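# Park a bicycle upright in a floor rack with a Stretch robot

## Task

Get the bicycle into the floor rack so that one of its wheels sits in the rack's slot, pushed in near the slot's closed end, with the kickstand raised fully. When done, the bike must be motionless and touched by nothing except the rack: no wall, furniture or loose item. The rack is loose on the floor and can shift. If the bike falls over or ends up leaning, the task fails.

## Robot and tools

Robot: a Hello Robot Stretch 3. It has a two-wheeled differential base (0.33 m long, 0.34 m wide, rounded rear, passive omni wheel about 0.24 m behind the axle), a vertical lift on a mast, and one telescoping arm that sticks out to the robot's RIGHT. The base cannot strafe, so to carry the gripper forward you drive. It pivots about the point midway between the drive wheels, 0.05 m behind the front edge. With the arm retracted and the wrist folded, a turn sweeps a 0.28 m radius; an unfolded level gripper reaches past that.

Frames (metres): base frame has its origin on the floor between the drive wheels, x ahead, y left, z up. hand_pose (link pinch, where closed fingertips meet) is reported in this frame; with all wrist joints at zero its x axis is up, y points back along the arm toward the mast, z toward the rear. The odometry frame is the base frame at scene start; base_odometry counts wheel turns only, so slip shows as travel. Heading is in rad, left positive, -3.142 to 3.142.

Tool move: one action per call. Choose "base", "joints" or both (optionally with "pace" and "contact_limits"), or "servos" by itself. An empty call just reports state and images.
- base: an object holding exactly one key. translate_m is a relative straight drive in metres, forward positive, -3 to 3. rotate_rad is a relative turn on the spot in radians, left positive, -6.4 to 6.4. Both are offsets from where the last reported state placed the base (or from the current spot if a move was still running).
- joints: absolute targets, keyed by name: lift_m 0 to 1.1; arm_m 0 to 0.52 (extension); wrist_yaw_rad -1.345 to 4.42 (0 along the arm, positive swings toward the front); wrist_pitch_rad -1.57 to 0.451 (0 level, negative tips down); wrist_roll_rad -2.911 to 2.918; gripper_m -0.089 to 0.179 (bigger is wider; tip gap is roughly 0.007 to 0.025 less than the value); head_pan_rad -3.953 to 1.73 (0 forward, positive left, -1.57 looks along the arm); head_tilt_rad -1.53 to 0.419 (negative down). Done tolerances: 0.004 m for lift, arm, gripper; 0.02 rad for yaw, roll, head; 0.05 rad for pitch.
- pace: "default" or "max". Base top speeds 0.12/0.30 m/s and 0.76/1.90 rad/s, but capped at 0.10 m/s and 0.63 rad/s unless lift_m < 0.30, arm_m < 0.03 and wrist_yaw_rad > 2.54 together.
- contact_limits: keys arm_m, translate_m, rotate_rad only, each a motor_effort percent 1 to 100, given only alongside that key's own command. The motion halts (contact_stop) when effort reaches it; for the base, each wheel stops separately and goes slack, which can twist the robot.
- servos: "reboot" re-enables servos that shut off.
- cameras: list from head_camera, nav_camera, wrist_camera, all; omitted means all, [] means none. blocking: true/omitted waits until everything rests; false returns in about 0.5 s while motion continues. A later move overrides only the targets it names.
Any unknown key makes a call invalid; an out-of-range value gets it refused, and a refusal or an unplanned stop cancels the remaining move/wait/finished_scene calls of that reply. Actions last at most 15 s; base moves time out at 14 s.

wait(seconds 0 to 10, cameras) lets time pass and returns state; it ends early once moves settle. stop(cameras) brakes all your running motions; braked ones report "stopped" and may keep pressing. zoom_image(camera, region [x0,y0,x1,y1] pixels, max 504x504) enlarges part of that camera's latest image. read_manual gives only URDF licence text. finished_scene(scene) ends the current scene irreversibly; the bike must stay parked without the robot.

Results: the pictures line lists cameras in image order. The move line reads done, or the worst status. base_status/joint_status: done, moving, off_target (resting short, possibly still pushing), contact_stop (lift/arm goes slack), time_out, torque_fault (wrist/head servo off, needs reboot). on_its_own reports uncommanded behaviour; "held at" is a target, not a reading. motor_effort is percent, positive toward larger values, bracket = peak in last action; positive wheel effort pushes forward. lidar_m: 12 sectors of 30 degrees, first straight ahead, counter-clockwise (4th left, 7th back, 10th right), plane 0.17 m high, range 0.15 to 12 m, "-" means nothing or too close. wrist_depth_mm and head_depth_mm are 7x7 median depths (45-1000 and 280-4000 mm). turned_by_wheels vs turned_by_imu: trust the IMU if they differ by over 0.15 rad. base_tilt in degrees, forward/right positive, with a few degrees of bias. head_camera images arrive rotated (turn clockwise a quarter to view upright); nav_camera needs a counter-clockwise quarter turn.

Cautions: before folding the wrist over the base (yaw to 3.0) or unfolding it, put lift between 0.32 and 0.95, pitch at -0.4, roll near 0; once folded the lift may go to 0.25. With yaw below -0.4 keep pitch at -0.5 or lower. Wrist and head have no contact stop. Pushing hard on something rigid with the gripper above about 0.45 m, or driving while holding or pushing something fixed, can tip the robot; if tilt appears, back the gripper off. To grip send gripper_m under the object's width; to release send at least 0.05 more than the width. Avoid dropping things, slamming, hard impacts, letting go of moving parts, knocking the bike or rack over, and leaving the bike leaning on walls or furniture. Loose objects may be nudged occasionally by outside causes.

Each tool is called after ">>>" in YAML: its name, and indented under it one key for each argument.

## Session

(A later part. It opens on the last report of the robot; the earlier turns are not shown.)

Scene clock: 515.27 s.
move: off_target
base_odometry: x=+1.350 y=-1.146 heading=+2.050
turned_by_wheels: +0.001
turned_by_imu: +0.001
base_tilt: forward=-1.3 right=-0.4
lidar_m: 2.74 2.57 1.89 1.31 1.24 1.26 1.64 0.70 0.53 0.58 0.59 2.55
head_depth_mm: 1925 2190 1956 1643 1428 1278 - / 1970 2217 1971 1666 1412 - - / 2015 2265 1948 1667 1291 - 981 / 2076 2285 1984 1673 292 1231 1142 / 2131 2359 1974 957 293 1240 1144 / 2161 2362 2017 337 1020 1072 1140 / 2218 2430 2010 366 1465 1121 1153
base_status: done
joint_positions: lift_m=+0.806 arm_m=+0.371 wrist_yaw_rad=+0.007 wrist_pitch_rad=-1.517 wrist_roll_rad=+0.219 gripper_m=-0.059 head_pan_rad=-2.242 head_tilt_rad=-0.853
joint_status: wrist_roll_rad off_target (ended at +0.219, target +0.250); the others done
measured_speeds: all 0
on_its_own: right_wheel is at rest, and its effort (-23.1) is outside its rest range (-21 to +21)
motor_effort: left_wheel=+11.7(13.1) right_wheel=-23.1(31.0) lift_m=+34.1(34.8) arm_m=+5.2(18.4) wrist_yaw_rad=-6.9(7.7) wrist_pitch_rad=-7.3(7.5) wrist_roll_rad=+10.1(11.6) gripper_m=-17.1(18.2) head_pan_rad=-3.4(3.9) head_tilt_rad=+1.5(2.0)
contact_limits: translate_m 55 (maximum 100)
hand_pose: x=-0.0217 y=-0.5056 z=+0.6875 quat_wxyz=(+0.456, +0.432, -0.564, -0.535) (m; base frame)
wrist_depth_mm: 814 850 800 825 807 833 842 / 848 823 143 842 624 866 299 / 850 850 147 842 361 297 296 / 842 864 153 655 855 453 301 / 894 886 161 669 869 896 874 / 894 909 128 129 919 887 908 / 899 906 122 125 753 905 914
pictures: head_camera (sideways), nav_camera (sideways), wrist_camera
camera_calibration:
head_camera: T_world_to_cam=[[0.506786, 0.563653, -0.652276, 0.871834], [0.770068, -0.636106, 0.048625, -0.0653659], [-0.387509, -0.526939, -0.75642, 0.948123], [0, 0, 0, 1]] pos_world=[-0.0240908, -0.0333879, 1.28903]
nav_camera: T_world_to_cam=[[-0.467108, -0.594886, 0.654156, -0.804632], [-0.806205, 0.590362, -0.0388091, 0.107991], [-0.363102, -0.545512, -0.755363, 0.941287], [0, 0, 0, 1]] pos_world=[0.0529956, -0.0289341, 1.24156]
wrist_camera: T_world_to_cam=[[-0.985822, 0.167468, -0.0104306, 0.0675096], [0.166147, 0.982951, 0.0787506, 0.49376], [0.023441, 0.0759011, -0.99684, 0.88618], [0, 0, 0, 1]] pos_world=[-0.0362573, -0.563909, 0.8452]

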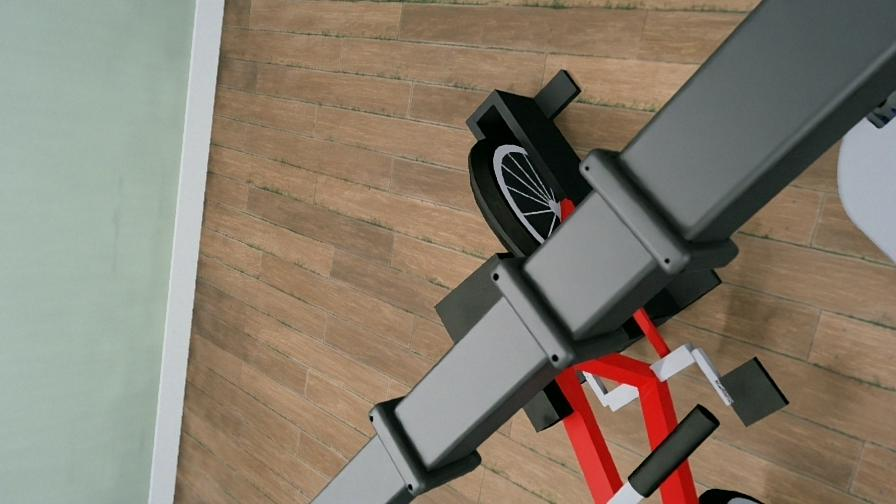

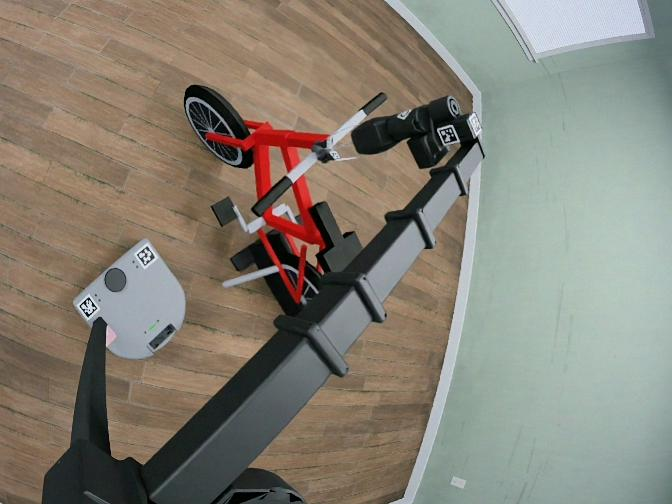

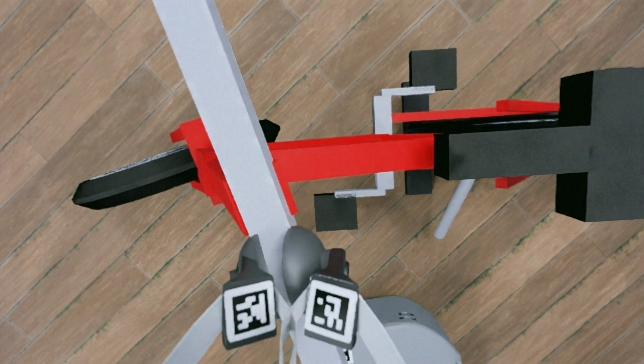

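>>> move:
  base: {"translate_m": -0.07}
  joints: {"arm_m": 0.373}
  contact_limits: {"translate_m": 55}

>>> zoom_image:
  camera: "head_camera"
  region: [400, 40, 600, 240]

Scene clock: 524.10 s.
move: done
base_odometry: x=+1.382 y=-1.208 heading=+2.051
turned_by_wheels: +0.001
turned_by_imu: +0.001
base_tilt: forward=-1.3 right=-0.5
lidar_m: 2.79 2.63 1.82 1.27 1.20 1.22 1.59 0.69 0.53 0.59 0.60 2.60
head_depth_mm: 1870 2134 1967 1641 1424 1292 - / 1910 2190 1951 1655 1410 - - / 1982 2207 1973 1668 1280 - 979 / 2016 2289 1960 1669 292 1234 1138 / 2076 2305 1981 955 293 1234 1144 / 2123 2339 1995 337 1023 1091 1148 / 2185 2380 2013 367 1448 1222 1146
base_status: done
joint_positions: lift_m=+0.806 arm_m=+0.373 wrist_yaw_rad=+0.007 wrist_pitch_rad=-1.514 wrist_roll_rad=+0.221 gripper_m=-0.059 head_pan_rad=-2.242 head_tilt_rad=-0.853
joint_status: all done
measured_speeds: all 0
on_its_own: right_wheel is at rest, and its effort (-23.7) is outside its rest range (-21 to +21)
motor_effort: left_wheel=+11.4(14.6) right_wheel=-23.7(31.7) lift_m=+28.7(37.2) arm_m=+3.5(17.7) wrist_yaw_rad=-6.8(7.6) wrist_pitch_rad=-7.5(7.9) wrist_roll_rad=+9.6(10.1) gripper_m=-17.8(18.4) head_pan_rad=-3.0(3.7) head_tilt_rad=+0.8(2.1)
contact_limits: translate_m 55 (maximum 100)
hand_pose: x=-0.0217 y=-0.5083 z=+0.6875 quat_wxyz=(+0.456, +0.431, -0.565, -0.535) (m; base frame)
wrist_depth_mm: 840 832 839 849 831 872 846 / 867 857 145 835 623 853 816 / 843 844 147 852 625 298 297 / 872 871 155 650 649 300 300 / 876 864 160 673 881 899 907 / 901 889 129 129 892 924 896 / 915 874 123 125 728 928 939
pictures: head_camera (sideways), nav_camera (sideways), wrist_camera
camera_calibration:
head_camera: T_world_to_cam=[[0.50679, 0.563648, -0.652277, 0.871835], [0.770063, -0.636112, 0.048625, -0.0653659], [-0.387514, -0.526937, -0.756419, 0.948122], [0, 0, 0, 1]] pos_world=[-0.0240911, -0.0333876, 1.28903]
nav_camera: T_world_to_cam=[[-0.467113, -0.594881, 0.654157, -0.804633], [-0.8062, 0.590369, -0.0388091, 0.107991], [-0.363107, -0.54551, -0.755362, 0.941286], [0, 0, 0, 1]] pos_world=[0.0529952, -0.0289346, 1.24156]
wrist_camera: T_world_to_cam=[[-0.985595, 0.168769, -0.0109536, 0.068986], [0.167465, 0.982926, 0.0762417, 0.498117], [0.0236338, 0.0733091, -0.997029, 0.8852], [0, 0, 0, 1]] pos_world=[-0.0363453, -0.566147, 0.845348]

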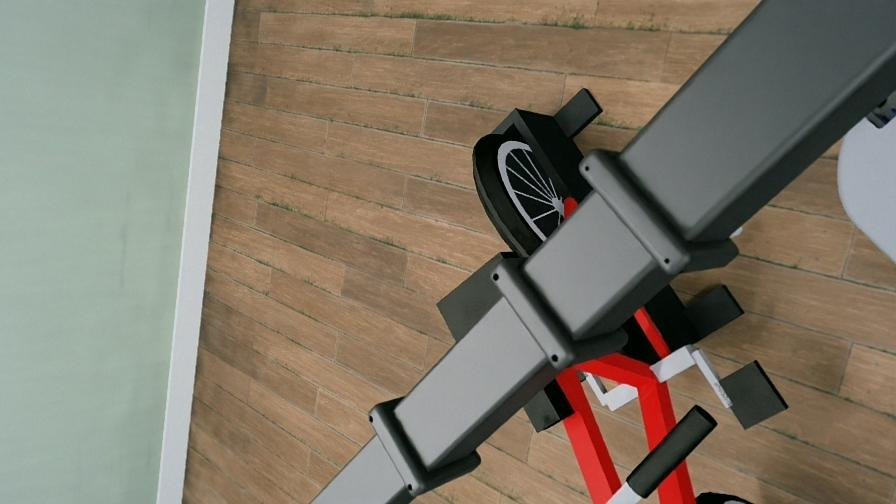

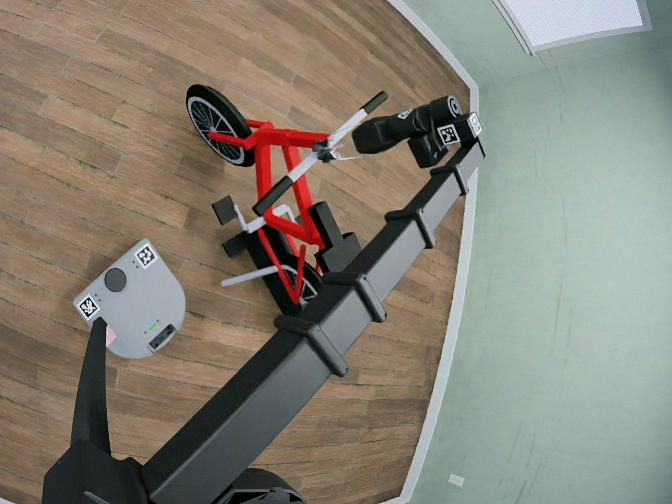

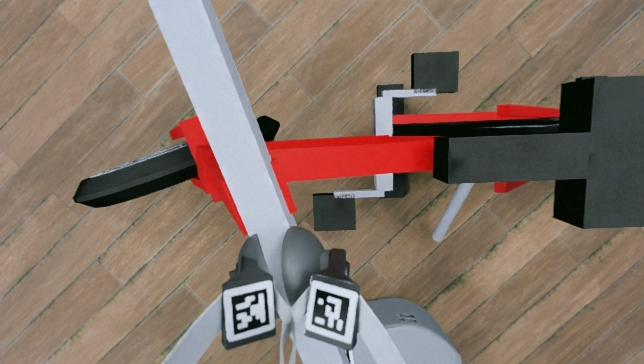

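Scaled by 2.520 from the camera's 896x504 image, which has a finer 1280x720 frame.

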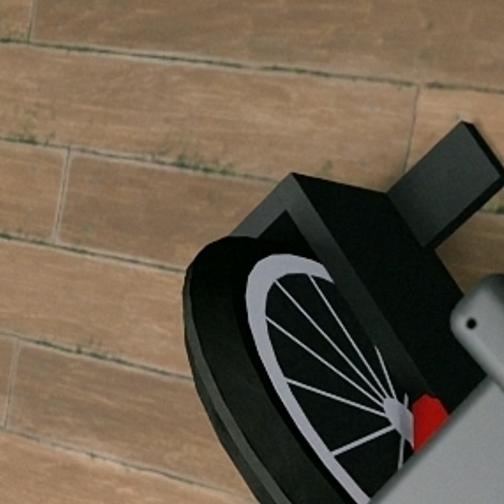

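>>> move:
  base: {"translate_m": -0.025}
  contact_limits: {"translate_m": 50}

>>> zoom_image:
  camera: "head_camera"
  region: [400, 40, 600, 240]

Scene clock: 528.63 s.
move: done
base_odometry: x=+1.394 y=-1.230 heading=+2.052
turned_by_wheels: +0.001
turned_by_imu: +0.001
base_tilt: forward=-1.3 right=-0.4
lidar_m: 2.81 2.65 1.79 1.26 1.18 1.20 1.57 0.68 0.52 0.60 0.60 2.61
head_depth_mm: 1859 2124 1942 1658 1436 1288 - / 1890 2180 1961 1653 1414 - - / 1944 2192 1963 1676 1267 - 983 / 1990 2228 1967 1678 292 1233 1140 / 2040 2301 2018 957 293 1238 1144 / 2100 2353 1981 337 941 1077 1146 / 2154 2378 2006 366 1465 1229 1155
base_status: done
joint_positions: lift_m=+0.806 arm_m=+0.373 wrist_yaw_rad=+0.007 wrist_pitch_rad=-1.515 wrist_roll_rad=+0.221 gripper_m=-0.059 head_pan_rad=-2.242 head_tilt_rad=-0.853
joint_status: not commanded
measured_speeds: all 0
on_its_own: right_wheel is at rest, and its effort (-26.3) is outside its rest range (-21 to +21)
motor_effort: left_wheel=+12.0(13.4) right_wheel=-26.3(31.8) lift_m=+25.4(25.8) arm_m=-14.7(17.3) wrist_yaw_rad=-6.4(7.4) wrist_pitch_rad=-7.3(7.9) wrist_roll_rad=+9.6(9.8) gripper_m=-17.7(18.1) head_pan_rad=-3.5(3.9) head_tilt_rad=+1.4(2.1)
contact_limits: translate_m 50 (maximum 100)
hand_pose: x=-0.0217 y=-0.5081 z=+0.6875 quat_wxyz=(+0.456, +0.432, -0.565, -0.535) (m; base frame)
wrist_depth_mm: 837 135 828 858 841 833 836 / 858 842 830 852 816 839 830 / 857 858 147 858 636 297 295 / 854 577 155 654 659 302 302 / 884 900 159 875 894 870 882 / 871 889 129 128 919 897 886 / 914 900 122 127 733 892 923
pictures: head_camera (sideways), nav_camera (sideways), wrist_camera
camera_calibration:
head_camera: T_world_to_cam=[[0.506791, 0.563646, -0.652278, 0.871836], [0.770061, -0.636114, 0.048625, -0.0653659], [-0.387516, -0.526937, -0.756419, 0.948121], [0, 0, 0, 1]] pos_world=[-0.0240912, -0.0333875, 1.28903]
nav_camera: T_world_to_cam=[[-0.467114, -0.594879, 0.654158, -0.804634], [-0.806199, 0.590371, -0.038809, 0.107991], [-0.363109, -0.54551, -0.755361, 0.941285], [0, 0, 0, 1]] pos_world=[0.0529951, -0.0289348, 1.24156]
wrist_camera: T_world_to_cam=[[-0.985594, 0.16878, -0.0108251, 0.0688643], [0.167468, 0.982869, 0.0769585, 0.497382], [0.0236287, 0.074037, -0.996976, 0.885487], [0, 0, 0, 1]] pos_world=[-0.036346, -0.566043, 0.845276]

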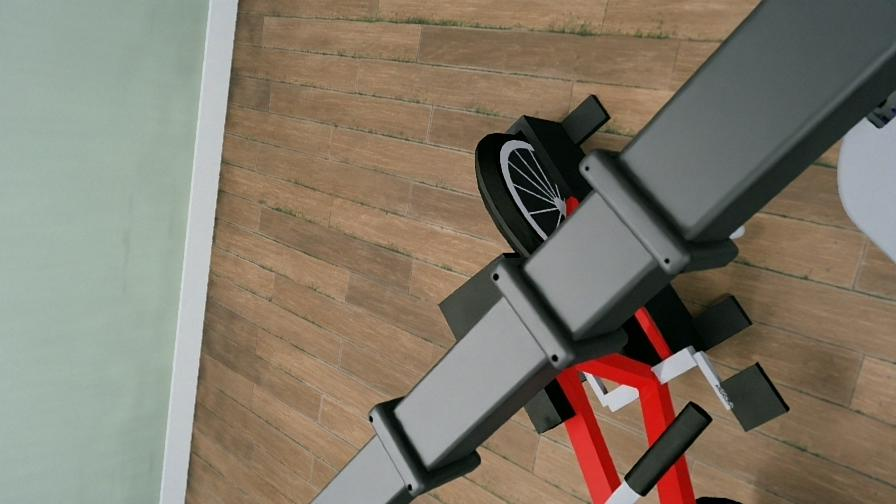

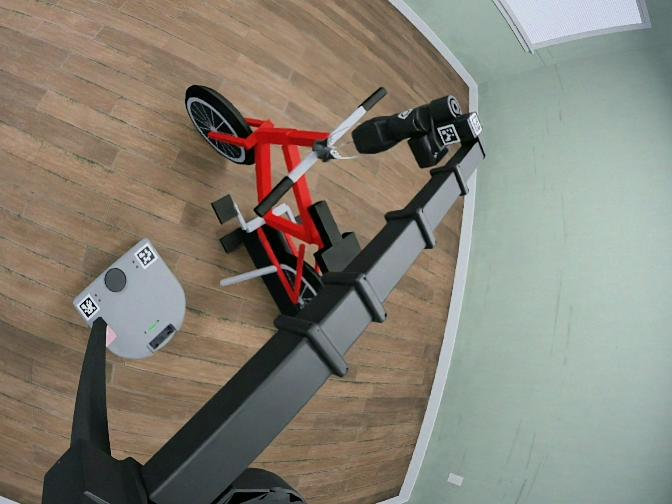

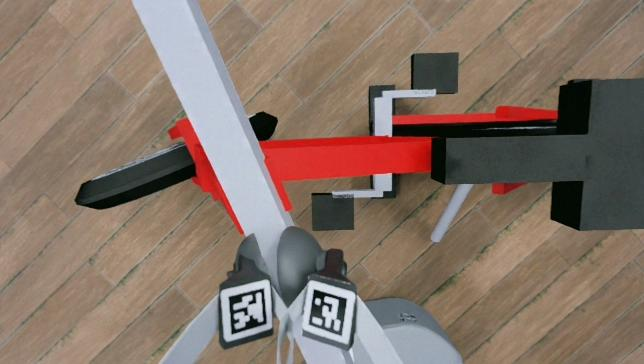

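Scaled by 2.520 from the camera's 896x504 image, which has a finer 1280x720 frame.

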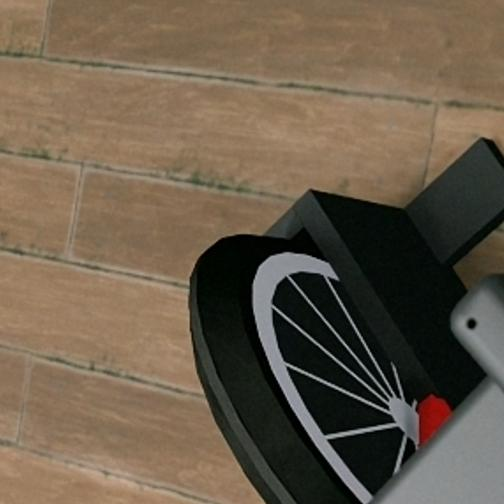

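>>> move:
  base: {"translate_m": 0.008}
  joints: {"arm_m": 0.345, "wrist_roll_rad": 0.15}
  contact_limits: {"arm_m": 30}

Scene clock: 534.93 s.
move: done
base_odometry: x=+1.390 y=-1.223 heading=+2.052
turned_by_wheels: +0.000
turned_by_imu: +0.000
base_tilt: forward=-1.3 right=-0.4
lidar_m: 2.80 2.64 1.81 1.26 1.19 1.21 1.57 0.68 0.53 0.59 0.60 2.61
head_depth_mm: 1862 2121 1945 1661 1428 1284 - / 1888 2183 1946 1654 1397 - - / 1954 2226 1979 1662 1267 - 976 / 1990 2267 1979 1668 292 1238 1136 / 2056 2291 1992 950 296 1231 1144 / 2106 2356 2001 337 941 1065 1145 / 2154 2400 2013 365 1459 1226 1148
base_status: done
joint_positions: lift_m=+0.806 arm_m=+0.345 wrist_yaw_rad=+0.007 wrist_pitch_rad=-1.477 wrist_roll_rad=+0.137 gripper_m=-0.059 head_pan_rad=-2.242 head_tilt_rad=-0.853
joint_status: all done
measured_speeds: all 0
on_its_own: wrist_pitch_rad is at rest, and its effort (-14.6) is outside its rest range (-8 to +12)
motor_effort: left_wheel=+7.7(17.4) right_wheel=-10.1(23.0) lift_m=+26.1(34.7) arm_m=-18.5(25.4) wrist_yaw_rad=-6.6(7.4) wrist_pitch_rad=-14.6(14.6) wrist_roll_rad=+3.9(8.0) gripper_m=-18.5(18.5) head_pan_rad=-3.6(3.8) head_tilt_rad=+0.8(1.9)
contact_limits: arm_m 30 (drawing in: default 34, maximum 55; extending or still: default 43, maximum 70)
hand_pose: x=-0.0216 y=-0.4900 z=+0.6874 quat_wxyz=(+0.488, +0.444, -0.556, -0.506) (m; base frame)
wrist_depth_mm: 823 857 141 857 891 836 855 / 856 864 145 861 854 865 842 / 862 861 150 830 659 891 298 / 871 877 161 334 355 306 300 / 896 851 868 663 886 912 311 / 867 885 126 128 901 909 885 / 891 903 121 125 830 916 882
pictures: head_camera (sideways), nav_camera (sideways), wrist_camera
camera_calibration:
head_camera: T_world_to_cam=[[0.506764, 0.563611, -0.652329, 0.871903], [0.770063, -0.636112, 0.0486263, -0.0653676], [-0.387548, -0.526976, -0.756375, 0.948064], [0, 0, 0, 1]] pos_world=[-0.0240918, -0.0333882, 1.28904]
nav_camera: T_world_to_cam=[[-0.467086, -0.594845, 0.654209, -0.804701], [-0.8062, 0.590368, -0.0388064, 0.107987], [-0.363141, -0.54555, -0.755317, 0.941228], [0, 0, 0, 1]] pos_world=[0.0529926, -0.028938, 1.24156]
wrist_camera: T_world_to_cam=[[-0.996232, 0.0861631, -0.00990095, 0.0245396], [0.0857269, 0.995584, 0.0382511, 0.510653], [0.0131531, 0.0372582, -0.999219, 0.867311], [0, 0, 0, 1]] pos_world=[-0.0307373, -0.542827, 0.847344]

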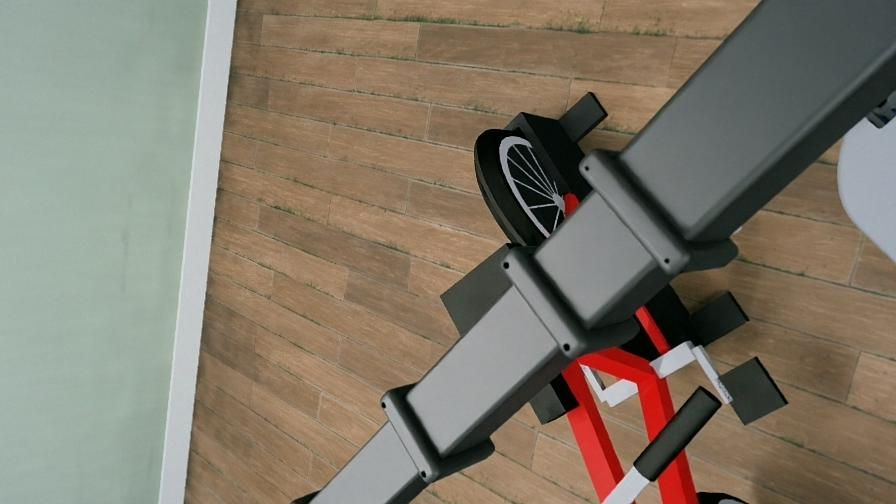

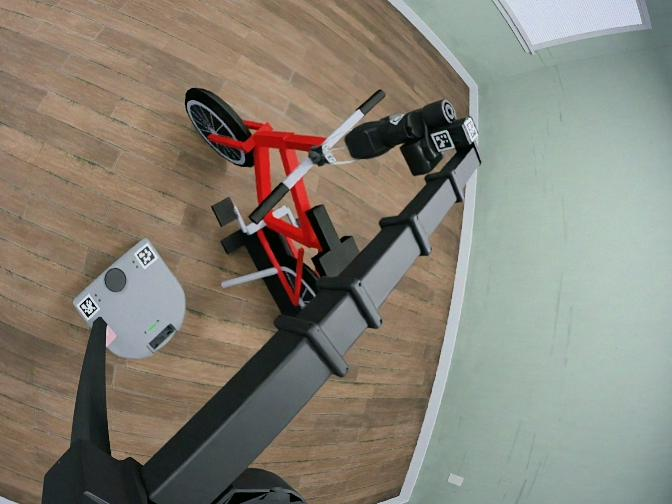

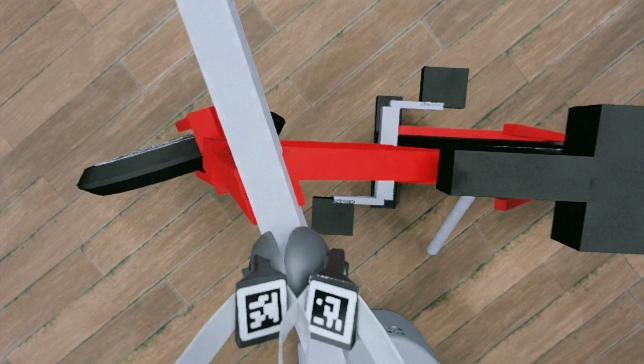

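>>> move:
  joints: {"arm_m": 0.353}
  cameras: []

>>> move:
  joints: {"gripper_m": 0.04}

Scene clock: 540.20 s.
move: done
base_odometry: x=+1.390 y=-1.223 heading=+2.052
turned_by_wheels: +0.000
turned_by_imu: +0.000
base_tilt: forward=-1.3 right=-0.4
lidar_m: 2.81 2.64 1.81 1.26 1.19 1.21 1.58 0.68 0.53 0.60 0.60 2.60
head_depth_mm: 1866 2119 1943 1645 1430 1284 - / 1919 2179 1967 1651 1395 - - / 1935 2193 1943 1663 1269 - 985 / 2009 2293 1984 1674 292 1233 1138 / 2061 2304 1998 952 293 1235 1148 / 2100 2344 1995 337 925 1074 1151 / 2156 2361 2009 365 1473 1225 1150
base_status: not commanded
joint_positions: lift_m=+0.806 arm_m=+0.353 wrist_yaw_rad=+0.007 wrist_pitch_rad=-1.487 wrist_roll_rad=+0.137 gripper_m=-0.059 head_pan_rad=-2.242 head_tilt_rad=-0.853
joint_status: all done
measured_speeds: all 0
on_its_own: wrist_pitch_rad is at rest, and its effort (-12.5) is outside its rest range (-8 to +12)
motor_effort: left_wheel=+7.4(8.6) right_wheel=-10.2(10.2) lift_m=+14.5(15.4) arm_m=+11.8(18.6) wrist_yaw_rad=-6.3(7.5) wrist_pitch_rad=-12.5(14.6) wrist_roll_rad=+3.9(4.2) gripper_m=-17.7(18.1) head_pan_rad=-3.5(4.3) head_tilt_rad=+0.9(1.8)
hand_pose: x=-0.0217 y=-0.4953 z=+0.6874 quat_wxyz=(+0.485, +0.447, -0.553, -0.509) (m; base frame)
wrist_depth_mm: 858 841 140 855 842 850 835 / 824 831 145 856 821 855 862 / 840 881 151 853 646 837 297 / 859 870 164 337 361 305 304 / 849 839 889 665 904 906 309 / 899 866 126 129 904 925 889 / 887 903 122 125 832 907 919
pictures: none
No camera images: "cameras" was empty.

Scene clock: 541.73 s.
move: done
base_odometry: x=+1.390 y=-1.223 heading=+2.052
turned_by_wheels: +0.000
turned_by_imu: +0.000
base_tilt: forward=-1.3 right=-0.4
lidar_m: 2.81 2.64 1.80 1.26 1.19 1.21 1.57 0.68 0.53 0.60 0.56 2.61
head_depth_mm: 1851 2137 1941 1638 1425 1280 - / 1917 2156 1957 1643 1401 - - / 1948 2198 1968 1668 1270 - 980 / 2002 2266 2004 1668 292 1226 1136 / 2067 2283 1998 956 293 1238 1147 / 2100 2363 2014 337 890 1087 1147 / 2185 2372 2003 365 1381 1252 1152
base_status: not commanded
joint_positions: lift_m=+0.806 arm_m=+0.353 wrist_yaw_rad=+0.002 wrist_pitch_rad=-1.549 wrist_roll_rad=+0.145 gripper_m=+0.040 head_pan_rad=-2.242 head_tilt_rad=-0.853
joint_status: all done
measured_speeds: all 0
motor_effort: left_wheel=+2.9(8.4) right_wheel=-4.0(10.3) lift_m=+23.9(23.9) arm_m=+6.8(11.8) wrist_yaw_rad=-2.1(6.9) wrist_pitch_rad=-1.1(12.8) wrist_roll_rad=+1.5(4.2) gripper_m=+0.2(79.1) head_pan_rad=-3.2(4.2) head_tilt_rad=+1.7(2.0)
hand_pose: x=-0.0217 y=-0.4795 z=+0.6879 quat_wxyz=(+0.468, +0.458, -0.540, -0.529) (m; base frame)
wrist_depth_mm: 819 129 811 819 835 813 825 / 835 832 142 819 804 831 294 / 845 840 148 326 344 297 297 / 859 867 873 654 874 853 306 / 874 898 870 171 885 909 923 / 892 883 128 792 921 916 936 / 940 108 127 758 122 933 940
pictures: head_camera (sideways), nav_camera (sideways), wrist_camera
camera_calibration:
head_camera: T_world_to_cam=[[0.506764, 0.563611, -0.652329, 0.871904], [0.770063, -0.636112, 0.0486264, -0.0653676], [-0.387548, -0.526977, -0.756374, 0.948063], [0, 0, 0, 1]] pos_world=[-0.0240918, -0.0333882, 1.28904]
nav_camera: T_world_to_cam=[[-0.467087, -0.594844, 0.65421, -0.804701], [-0.8062, 0.590369, -0.0388064, 0.107987], [-0.363141, -0.54555, -0.755317, 0.941227], [0, 0, 0, 1]] pos_world=[0.0529926, -0.028938, 1.24156]
wrist_camera: T_world_to_cam=[[-0.995087, 0.098952, -0.00332213, 0.0252326], [0.0979955, 0.989144, 0.109505, 0.448398], [0.0141218, 0.108642, -0.993981, 0.898132], [0, 0, 0, 1]] pos_world=[-0.0315157, -0.543602, 0.843707]

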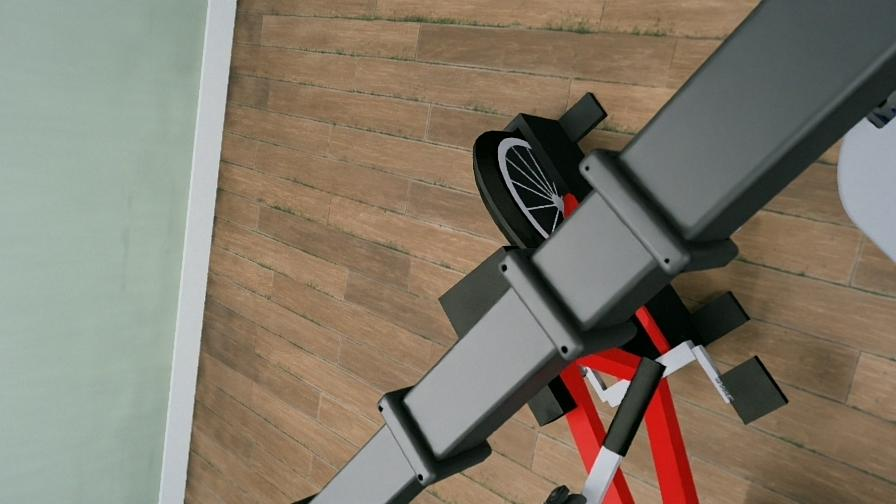

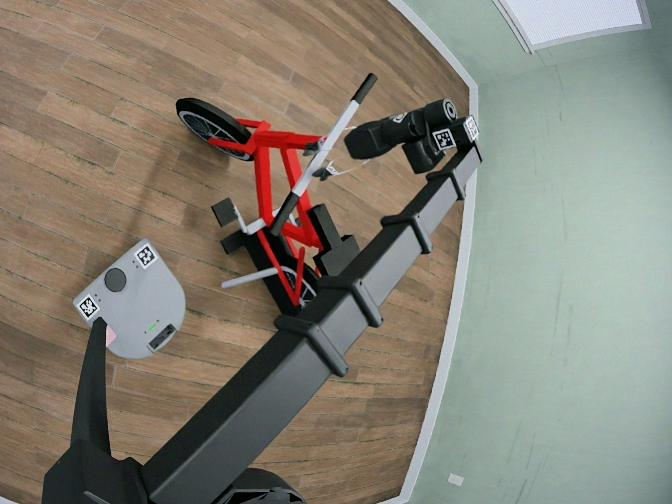

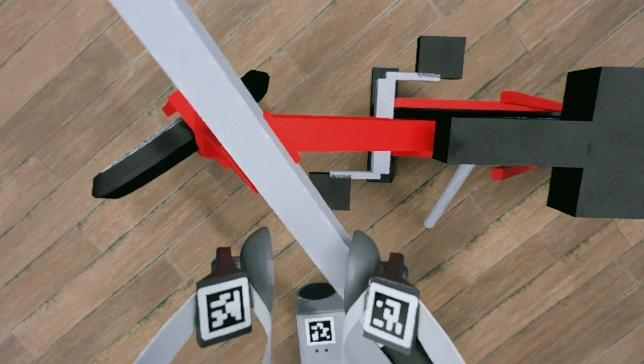

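>>> move:
  joints: {"lift_m": 0.93}
  cameras: ["nav_camera", "wrist_camera"]

Scene clock: 547.67 s.
move: done
base_odometry: x=+1.390 y=-1.223 heading=+2.052
turned_by_wheels: +0.000
turned_by_imu: +0.000
base_tilt: forward=-1.3 right=-0.4
lidar_m: 2.81 2.64 1.80 1.26 1.19 1.21 1.58 0.68 0.53 0.60 0.55 2.61
head_depth_mm: 1851 2130 1928 1691 - - 1111 / 1911 2176 1982 - - 1225 1131 / 1955 2198 2012 - - 1263 1137 / 1999 2290 2065 - 1233 1251 1142 / 2048 2309 - - 1011 1238 1143 / 2098 2372 - 1610 902 1108 1147 / 2160 2396 1894 1701 1434 1249 1154
base_status: not commanded
joint_positions: lift_m=+0.930 arm_m=+0.353 wrist_yaw_rad=+0.002 wrist_pitch_rad=-1.549 wrist_roll_rad=+0.145 gripper_m=+0.040 head_pan_rad=-2.242 head_tilt_rad=-0.853
joint_status: all done
measured_speeds: all 0
motor_effort: left_wheel=+2.9(3.6) right_wheel=-3.9(4.0) lift_m=+34.1(37.6) arm_m=-9.8(9.8) wrist_yaw_rad=-2.1(3.6) wrist_pitch_rad=-1.1(1.4) wrist_roll_rad=+1.5(2.1) gripper_m=-0.2(1.2) head_pan_rad=-3.0(4.1) head_tilt_rad=+1.1(2.0)
hand_pose: x=-0.0217 y=-0.4793 z=+0.8120 quat_wxyz=(+0.468, +0.458, -0.540, -0.529) (m; base frame)
wrist_depth_mm: 933 233 932 918 950 963 987 / 943 944 267 968 965 985 985 / 988 962 407 951 471 421 649 / - 981 977 806 - 472 - / - - - - - - - / - - 128 - 350 - - / - 108 127 871 122 - -
pictures: nav_camera (sideways), wrist_camera
camera_calibration:
nav_camera: T_world_to_cam=[[-0.467086, -0.594844, 0.65421, -0.804701], [-0.8062, 0.590369, -0.0388064, 0.107987], [-0.363141, -0.54555, -0.755317, 0.941227], [0, 0, 0, 1]] pos_world=[0.0529926, -0.028938, 1.24156]
wrist_camera: T_world_to_cam=[[-0.995079, 0.0990265, -0.00324882, 0.0256026], [0.0980672, 0.989056, 0.110228, 0.433999], [0.0141288, 0.109367, -0.993901, 1.02171], [0, 0, 0, 1]] pos_world=[-0.03152, -0.543527, 0.967725]

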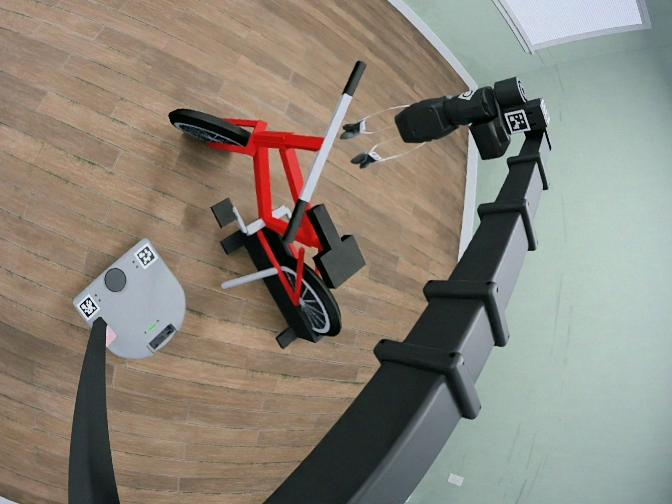

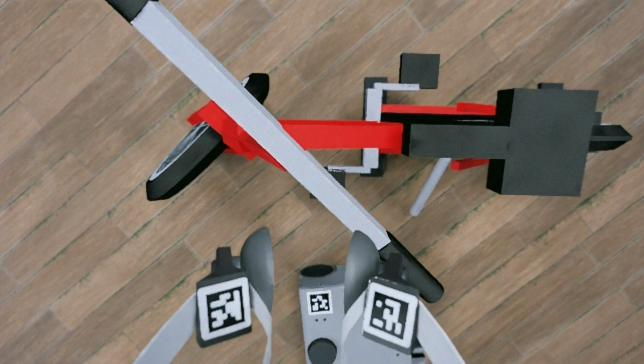

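>>> move:
  joints: {"arm_m": 0.2, "wrist_roll_rad": 1.57, "gripper_m": -0.04}
  cameras: []

>>> move:
  base: {"translate_m": -0.2}
  joints: {"head_pan_rad": -1.8, "head_tilt_rad": -0.99}
  cameras: ["head_camera", "wrist_camera"]

Scene clock: 563.80 s.
move: done
base_odometry: x=+1.390 y=-1.223 heading=+2.052
turned_by_wheels: +0.000
turned_by_imu: +0.000
base_tilt: forward=-1.3 right=-0.5
lidar_m: 2.82 2.65 1.80 1.26 1.19 1.21 1.58 0.68 0.53 0.60 0.55 2.61
head_depth_mm: 1853 2123 1952 1665 - - 1114 / 1908 2174 1968 - - 1221 1141 / 1946 2187 2021 - - 1268 1138 / 2020 2273 2099 - 1226 1255 1140 / 2056 2310 - - 1152 1231 1142 / 2121 2362 - 1651 895 1113 1144 / 2176 2391 1859 398 1438 1245 1150
base_status: not commanded
joint_positions: lift_m=+0.930 arm_m=+0.200 wrist_yaw_rad=+0.002 wrist_pitch_rad=-1.549 wrist_roll_rad=+1.565 gripper_m=-0.039 head_pan_rad=-2.242 head_tilt_rad=-0.853
joint_status: all done
measured_speeds: all 0
motor_effort: left_wheel=+3.1(3.5) right_wheel=-3.7(4.0) lift_m=+32.9(34.3) arm_m=-15.4(22.0) wrist_yaw_rad=-0.6(2.8) wrist_pitch_rad=-1.2(1.4) wrist_roll_rad=+1.3(2.4) gripper_m=-12.1(87.3) head_pan_rad=-2.8(4.2) head_tilt_rad=+1.2(1.9)
hand_pose: x=-0.0216 y=-0.3261 z=+0.8120 quat_wxyz=(+0.003, +0.002, -0.714, -0.700) (m; base frame)
wrist_depth_mm: 935 415 739 938 941 947 961 / 962 974 644 935 853 975 929 / 949 979 800 980 812 821 978 / 990 449 - 985 838 847 - / 292 442 - - - - - / - - 124 129 - - - / - - 122 128 - - -
pictures: none
No camera images: "cameras" was empty.

Scene clock: 566.90 s.
move: done
base_odometry: x=+1.482 y=-1.400 heading=+2.052
turned_by_wheels: +0.000
turned_by_imu: +0.000
base_tilt: forward=-1.4 right=-0.5
lidar_m: 2.98 2.81 1.66 1.14 1.08 1.10 1.42 1.93 0.44 0.44 0.65 0.68
head_depth_mm: 1951 - - - 1305 1220 1105 / 2015 - 1648 1506 1293 1216 971 / - 1932 1695 1514 1254 1217 974 / 323 315 398 876 1189 1210 989 / 291 305 377 869 1180 1225 1127 / 288 305 361 1529 1319 1214 1126 / 2271 2016 1709 1534 1322 1234 1130
base_status: done
joint_positions: lift_m=+0.930 arm_m=+0.200 wrist_yaw_rad=+0.002 wrist_pitch_rad=-1.549 wrist_roll_rad=+1.565 gripper_m=-0.039 head_pan_rad=-1.808 head_tilt_rad=-0.977
joint_status: all done
measured_speeds: all 0
motor_effort: left_wheel=-1.0(5.6) right_wheel=-2.5(6.8) lift_m=+31.8(33.1) arm_m=-12.4(15.5) wrist_yaw_rad=-1.5(3.4) wrist_pitch_rad=-1.3(1.4) wrist_roll_rad=+1.7(1.7) gripper_m=-12.1(13.5) head_pan_rad=+4.0(7.4) head_tilt_rad=-5.3(7.1)
hand_pose: x=-0.0216 y=-0.3261 z=+0.8120 quat_wxyz=(+0.003, +0.002, -0.714, -0.700) (m; base frame)
wrist_depth_mm: 917 929 688 968 968 948 991 / 954 414 621 950 857 953 995 / 953 412 563 973 823 830 980 / 984 985 774 983 840 823 - / - - 817 992 - - - / - - 126 130 - - - / - - 121 128 - - -
pictures: head_camera (sideways), wrist_camera
camera_calibration:
head_camera: T_world_to_cam=[[0.240623, 0.797538, -0.553203, 0.744377], [0.964719, -0.259258, 0.0458514, -0.0629347], [-0.106854, -0.544718, -0.831784, 1.0444], [0, 0, 0, 1]] pos_world=[-0.00680184, -0.041084, 1.28339]
wrist_camera: T_world_to_cam=[[-0.0501809, 0.998485, -0.0225902, 0.339925], [0.990251, 0.0526845, 0.128949, -0.0188846], [0.129943, -0.0158993, -0.991394, 0.964566], [0, 0, 0, 1]] pos_world=[-0.0895807, -0.323079, 0.966379]

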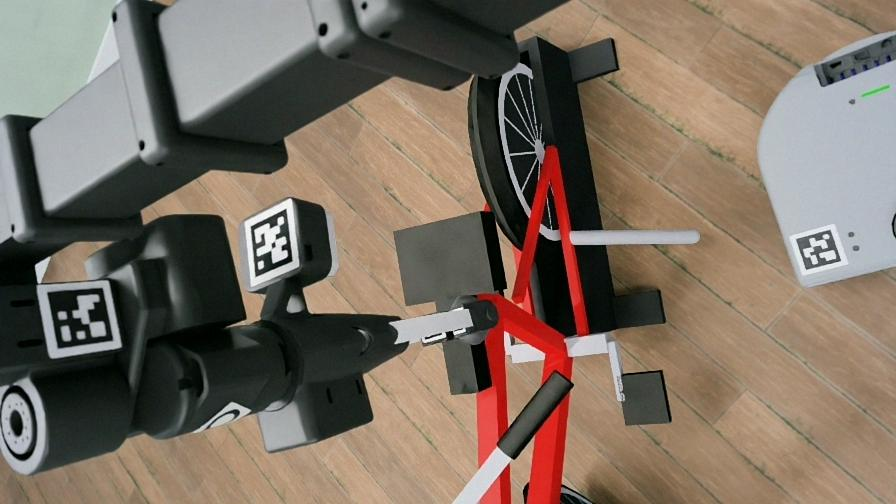

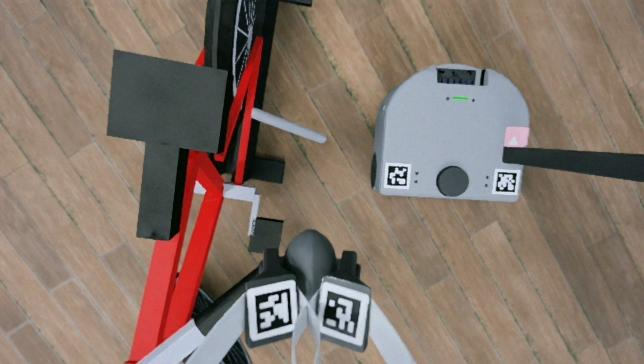

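>>> move:
  base: {"translate_m": 0.02}
  joints: {"lift_m": 0.195}
  cameras: ["head_camera", "wrist_camera"]

Scene clock: 581.43 s.
move: done
base_odometry: x=+1.473 y=-1.383 heading=+2.052
turned_by_wheels: +0.000
turned_by_imu: +0.001
base_tilt: forward=-1.3 right=-0.4
lidar_m: 2.97 2.79 1.68 1.15 1.09 1.11 1.44 0.66 0.45 0.53 0.63 0.67
head_depth_mm: 1987 1963 1691 1496 1291 1223 1110 / 2136 1968 1708 1505 1296 1217 975 / 2232 2004 1710 1516 1246 1176 938 / 2306 1999 1715 880 997 1180 990 / 2375 1990 1727 1198 1185 1218 1116 / 2389 2022 1743 1539 1112 1213 1125 / 2371 2022 1757 1538 1314 1237 1126
base_status: done
joint_positions: lift_m=+0.195 arm_m=+0.200 wrist_yaw_rad=+0.002 wrist_pitch_rad=-1.549 wrist_roll_rad=+1.565 gripper_m=-0.039 head_pan_rad=-1.808 head_tilt_rad=-0.977
joint_status: all done
measured_speeds: all 0
motor_effort: left_wheel=+1.0(7.2) right_wheel=+0.9(4.9) lift_m=+18.8(27.4) arm_m=-3.9(10.4) wrist_yaw_rad=-1.1(3.6) wrist_pitch_rad=-1.1(1.4) wrist_roll_rad=+1.1(1.8) gripper_m=-11.6(13.5) head_pan_rad=+3.7(4.7) head_tilt_rad=-5.8(6.3)
hand_pose: x=-0.0216 y=-0.3261 z=+0.0770 quat_wxyz=(+0.003, +0.002, -0.714, -0.700) (m; base frame)
wrist_depth_mm: 195 104 124 224 224 226 224 / 218 226 128 226 229 228 193 / 227 231 232 230 233 233 191 / 228 235 238 236 238 239 189 / 219 223 241 241 243 244 195 / 225 224 243 129 249 247 194 / 250 253 121 129 254 253 184
pictures: head_camera (sideways), wrist_camera
camera_calibration:
head_camera: T_world_to_cam=[[0.240576, 0.797593, -0.553144, 0.744301], [0.964736, -0.259194, 0.0458496, -0.0629325], [-0.106802, -0.544668, -0.831823, 1.04445], [0, 0, 0, 1]] pos_world=[-0.00679867, -0.0410836, 1.28339]
wrist_camera: T_world_to_cam=[[-0.0501459, 0.998486, -0.0225903, 0.323323], [0.990253, 0.0526498, 0.128949, 0.0758821], [0.129943, -0.0159038, -0.991394, 0.235884], [0, 0, 0, 1]] pos_world=[-0.0895807, -0.323077, 0.231373]

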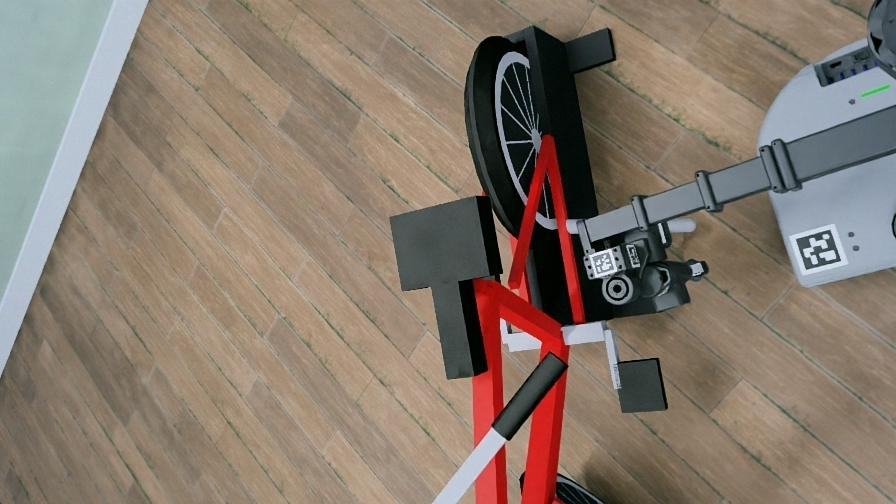

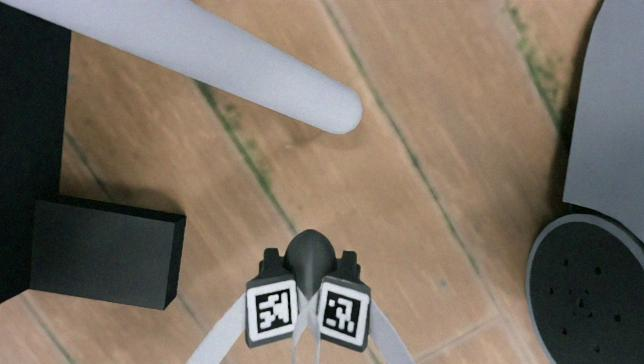

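>>> move:
  joints: {"arm_m": 0.265}
  contact_limits: {"arm_m": 30}
  cameras: []

>>> move:
  base: {"translate_m": -0.1}
  contact_limits: {"translate_m": 45}

Scene clock: 587.10 s.
move: done
base_odometry: x=+1.473 y=-1.383 heading=+2.052
turned_by_wheels: +0.000
turned_by_imu: +0.000
base_tilt: forward=-1.4 right=-0.4
lidar_m: 2.96 2.79 1.67 1.16 1.09 1.11 1.44 0.66 0.45 0.53 0.63 0.67
head_depth_mm: 1977 1960 1699 1502 1304 1214 1111 / 2115 1993 1696 1497 1290 1226 973 / 2222 1986 1724 1520 1235 1170 941 / 2309 2000 1725 881 956 1205 991 / 2396 2005 1731 1206 1140 1237 1119 / 2383 2018 1742 1524 1112 1217 1123 / 2385 2017 1749 1533 1314 1241 1120
base_status: not commanded
joint_positions: lift_m=+0.195 arm_m=+0.265 wrist_yaw_rad=+0.001 wrist_pitch_rad=-1.549 wrist_roll_rad=+1.566 gripper_m=-0.039 head_pan_rad=-1.808 head_tilt_rad=-0.977
joint_status: all done
measured_speeds: all 0
motor_effort: left_wheel=+1.1(1.8) right_wheel=+1.0(1.0) lift_m=+23.8(24.6) arm_m=+15.3(24.7) wrist_yaw_rad=-1.6(2.6) wrist_pitch_rad=-1.1(1.4) wrist_roll_rad=+1.1(1.5) gripper_m=-12.8(13.5) head_pan_rad=+3.6(4.5) head_tilt_rad=-6.1(6.2)
contact_limits: arm_m 30 (drawing in: default 34, maximum 55; extending or still: default 43, maximum 70)
hand_pose: x=-0.0216 y=-0.3911 z=+0.0770 quat_wxyz=(+0.003, +0.002, -0.714, -0.700) (m; base frame)
wrist_depth_mm: 137 179 225 99 222 224 226 / 140 191 227 228 129 228 228 / 145 200 231 232 234 233 235 / 150 212 236 239 237 237 238 / 155 217 222 242 243 241 244 / 157 222 222 130 248 246 248 / 171 251 122 128 251 254 254
pictures: none
No camera images: "cameras" was empty.

Scene clock: 589.23 s.
move: done
base_odometry: x=+1.520 y=-1.471 heading=+2.053
turned_by_wheels: +0.001
turned_by_imu: +0.001
base_tilt: forward=-1.3 right=-0.4
lidar_m: 3.03 2.87 1.59 1.10 1.03 1.05 1.37 1.87 0.52 0.44 0.69 0.71
head_depth_mm: 1908 1962 1701 1501 1341 1211 1105 / 2024 1995 1721 1504 1282 1211 973 / 2188 1991 1709 1508 1219 1174 939 / 2282 1992 1726 1495 955 1214 988 / 2374 2004 1720 868 1229 1230 1122 / 2411 2005 1742 1527 1183 1214 1121 / 2395 2019 1738 1543 1333 1226 1129
base_status: done
joint_positions: lift_m=+0.195 arm_m=+0.265 wrist_yaw_rad=-0.011 wrist_pitch_rad=-1.531 wrist_roll_rad=+1.578 gripper_m=-0.039 head_pan_rad=-1.808 head_tilt_rad=-0.977
joint_status: not commanded
measured_speeds: all 0
on_its_own: right_wheel is at rest, and its effort (-25.7) is outside its rest range (-21 to +21)
motor_effort: left_wheel=+9.4(9.4) right_wheel=-25.7(27.0) lift_m=+26.3(26.4) arm_m=+13.1(15.8) wrist_yaw_rad=+9.4(10.6) wrist_pitch_rad=-4.5(4.7) wrist_roll_rad=-2.8(3.0) gripper_m=-12.8(13.6) head_pan_rad=+3.4(4.5) head_tilt_rad=-5.6(6.4)
contact_limits: arm_m 30 (drawing in: default 34, maximum 55; extending or still: default 43, maximum 70); translate_m 45 (maximum 100)
hand_pose: x=-0.0214 y=-0.3959 z=+0.0767 quat_wxyz=(-0.006, -0.007, -0.721, -0.693) (m; base frame)
wrist_depth_mm: 127 170 222 222 221 220 221 / 132 174 227 224 225 226 225 / 135 185 232 231 229 232 229 / - 177 237 236 238 236 234 / - 77 89 120 152 240 240 / 145 198 120 124 247 246 244 / 158 211 122 127 250 250 249
pictures: head_camera (sideways), nav_camera (sideways), wrist_camera
camera_calibration:
head_camera: T_world_to_cam=[[0.240481, 0.79766, -0.553088, 0.744229], [0.964769, -0.259072, 0.0458479, -0.0629305], [-0.106718, -0.544628, -0.83186, 1.0445], [0, 0, 0, 1]] pos_world=[-0.00679304, -0.0410841, 1.28338]
nav_camera: T_world_to_cam=[[-0.191404, -0.809544, 0.554981, -0.6771], [-0.978502, 0.201626, -0.0433606, 0.114961], [-0.0767963, -0.551349, -0.830732, 1.03753], [0, 0, 0, 1]] pos_world=[0.0625683, 0.000722941, 1.24268]
wrist_camera: T_world_to_cam=[[-0.0252964, 0.998829, -0.0412435, 0.395114], [0.991249, 0.0304085, 0.128452, 0.0706662], [0.129556, -0.0376332, -0.990858, 0.225794], [0, 0, 0, 1]] pos_world=[-0.0893058, -0.388303, 0.230948]

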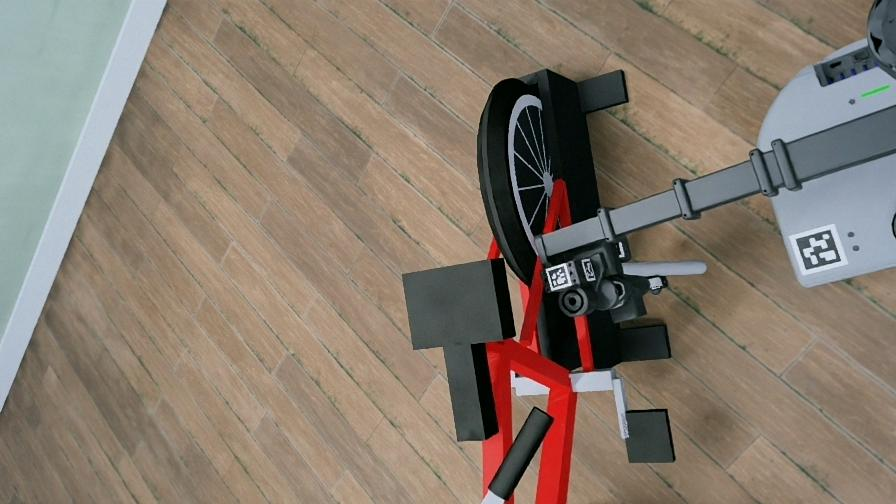

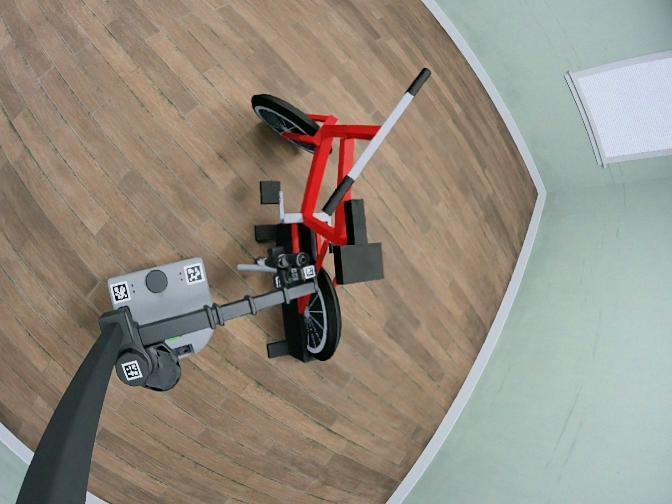

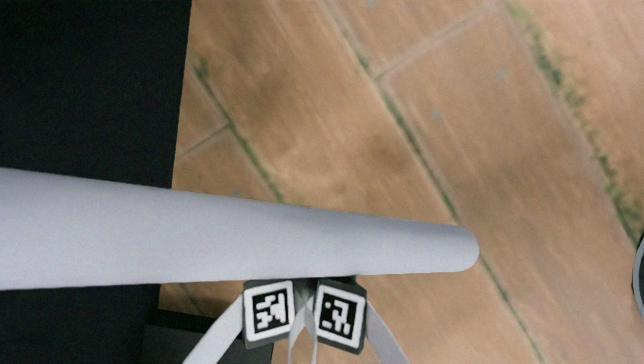

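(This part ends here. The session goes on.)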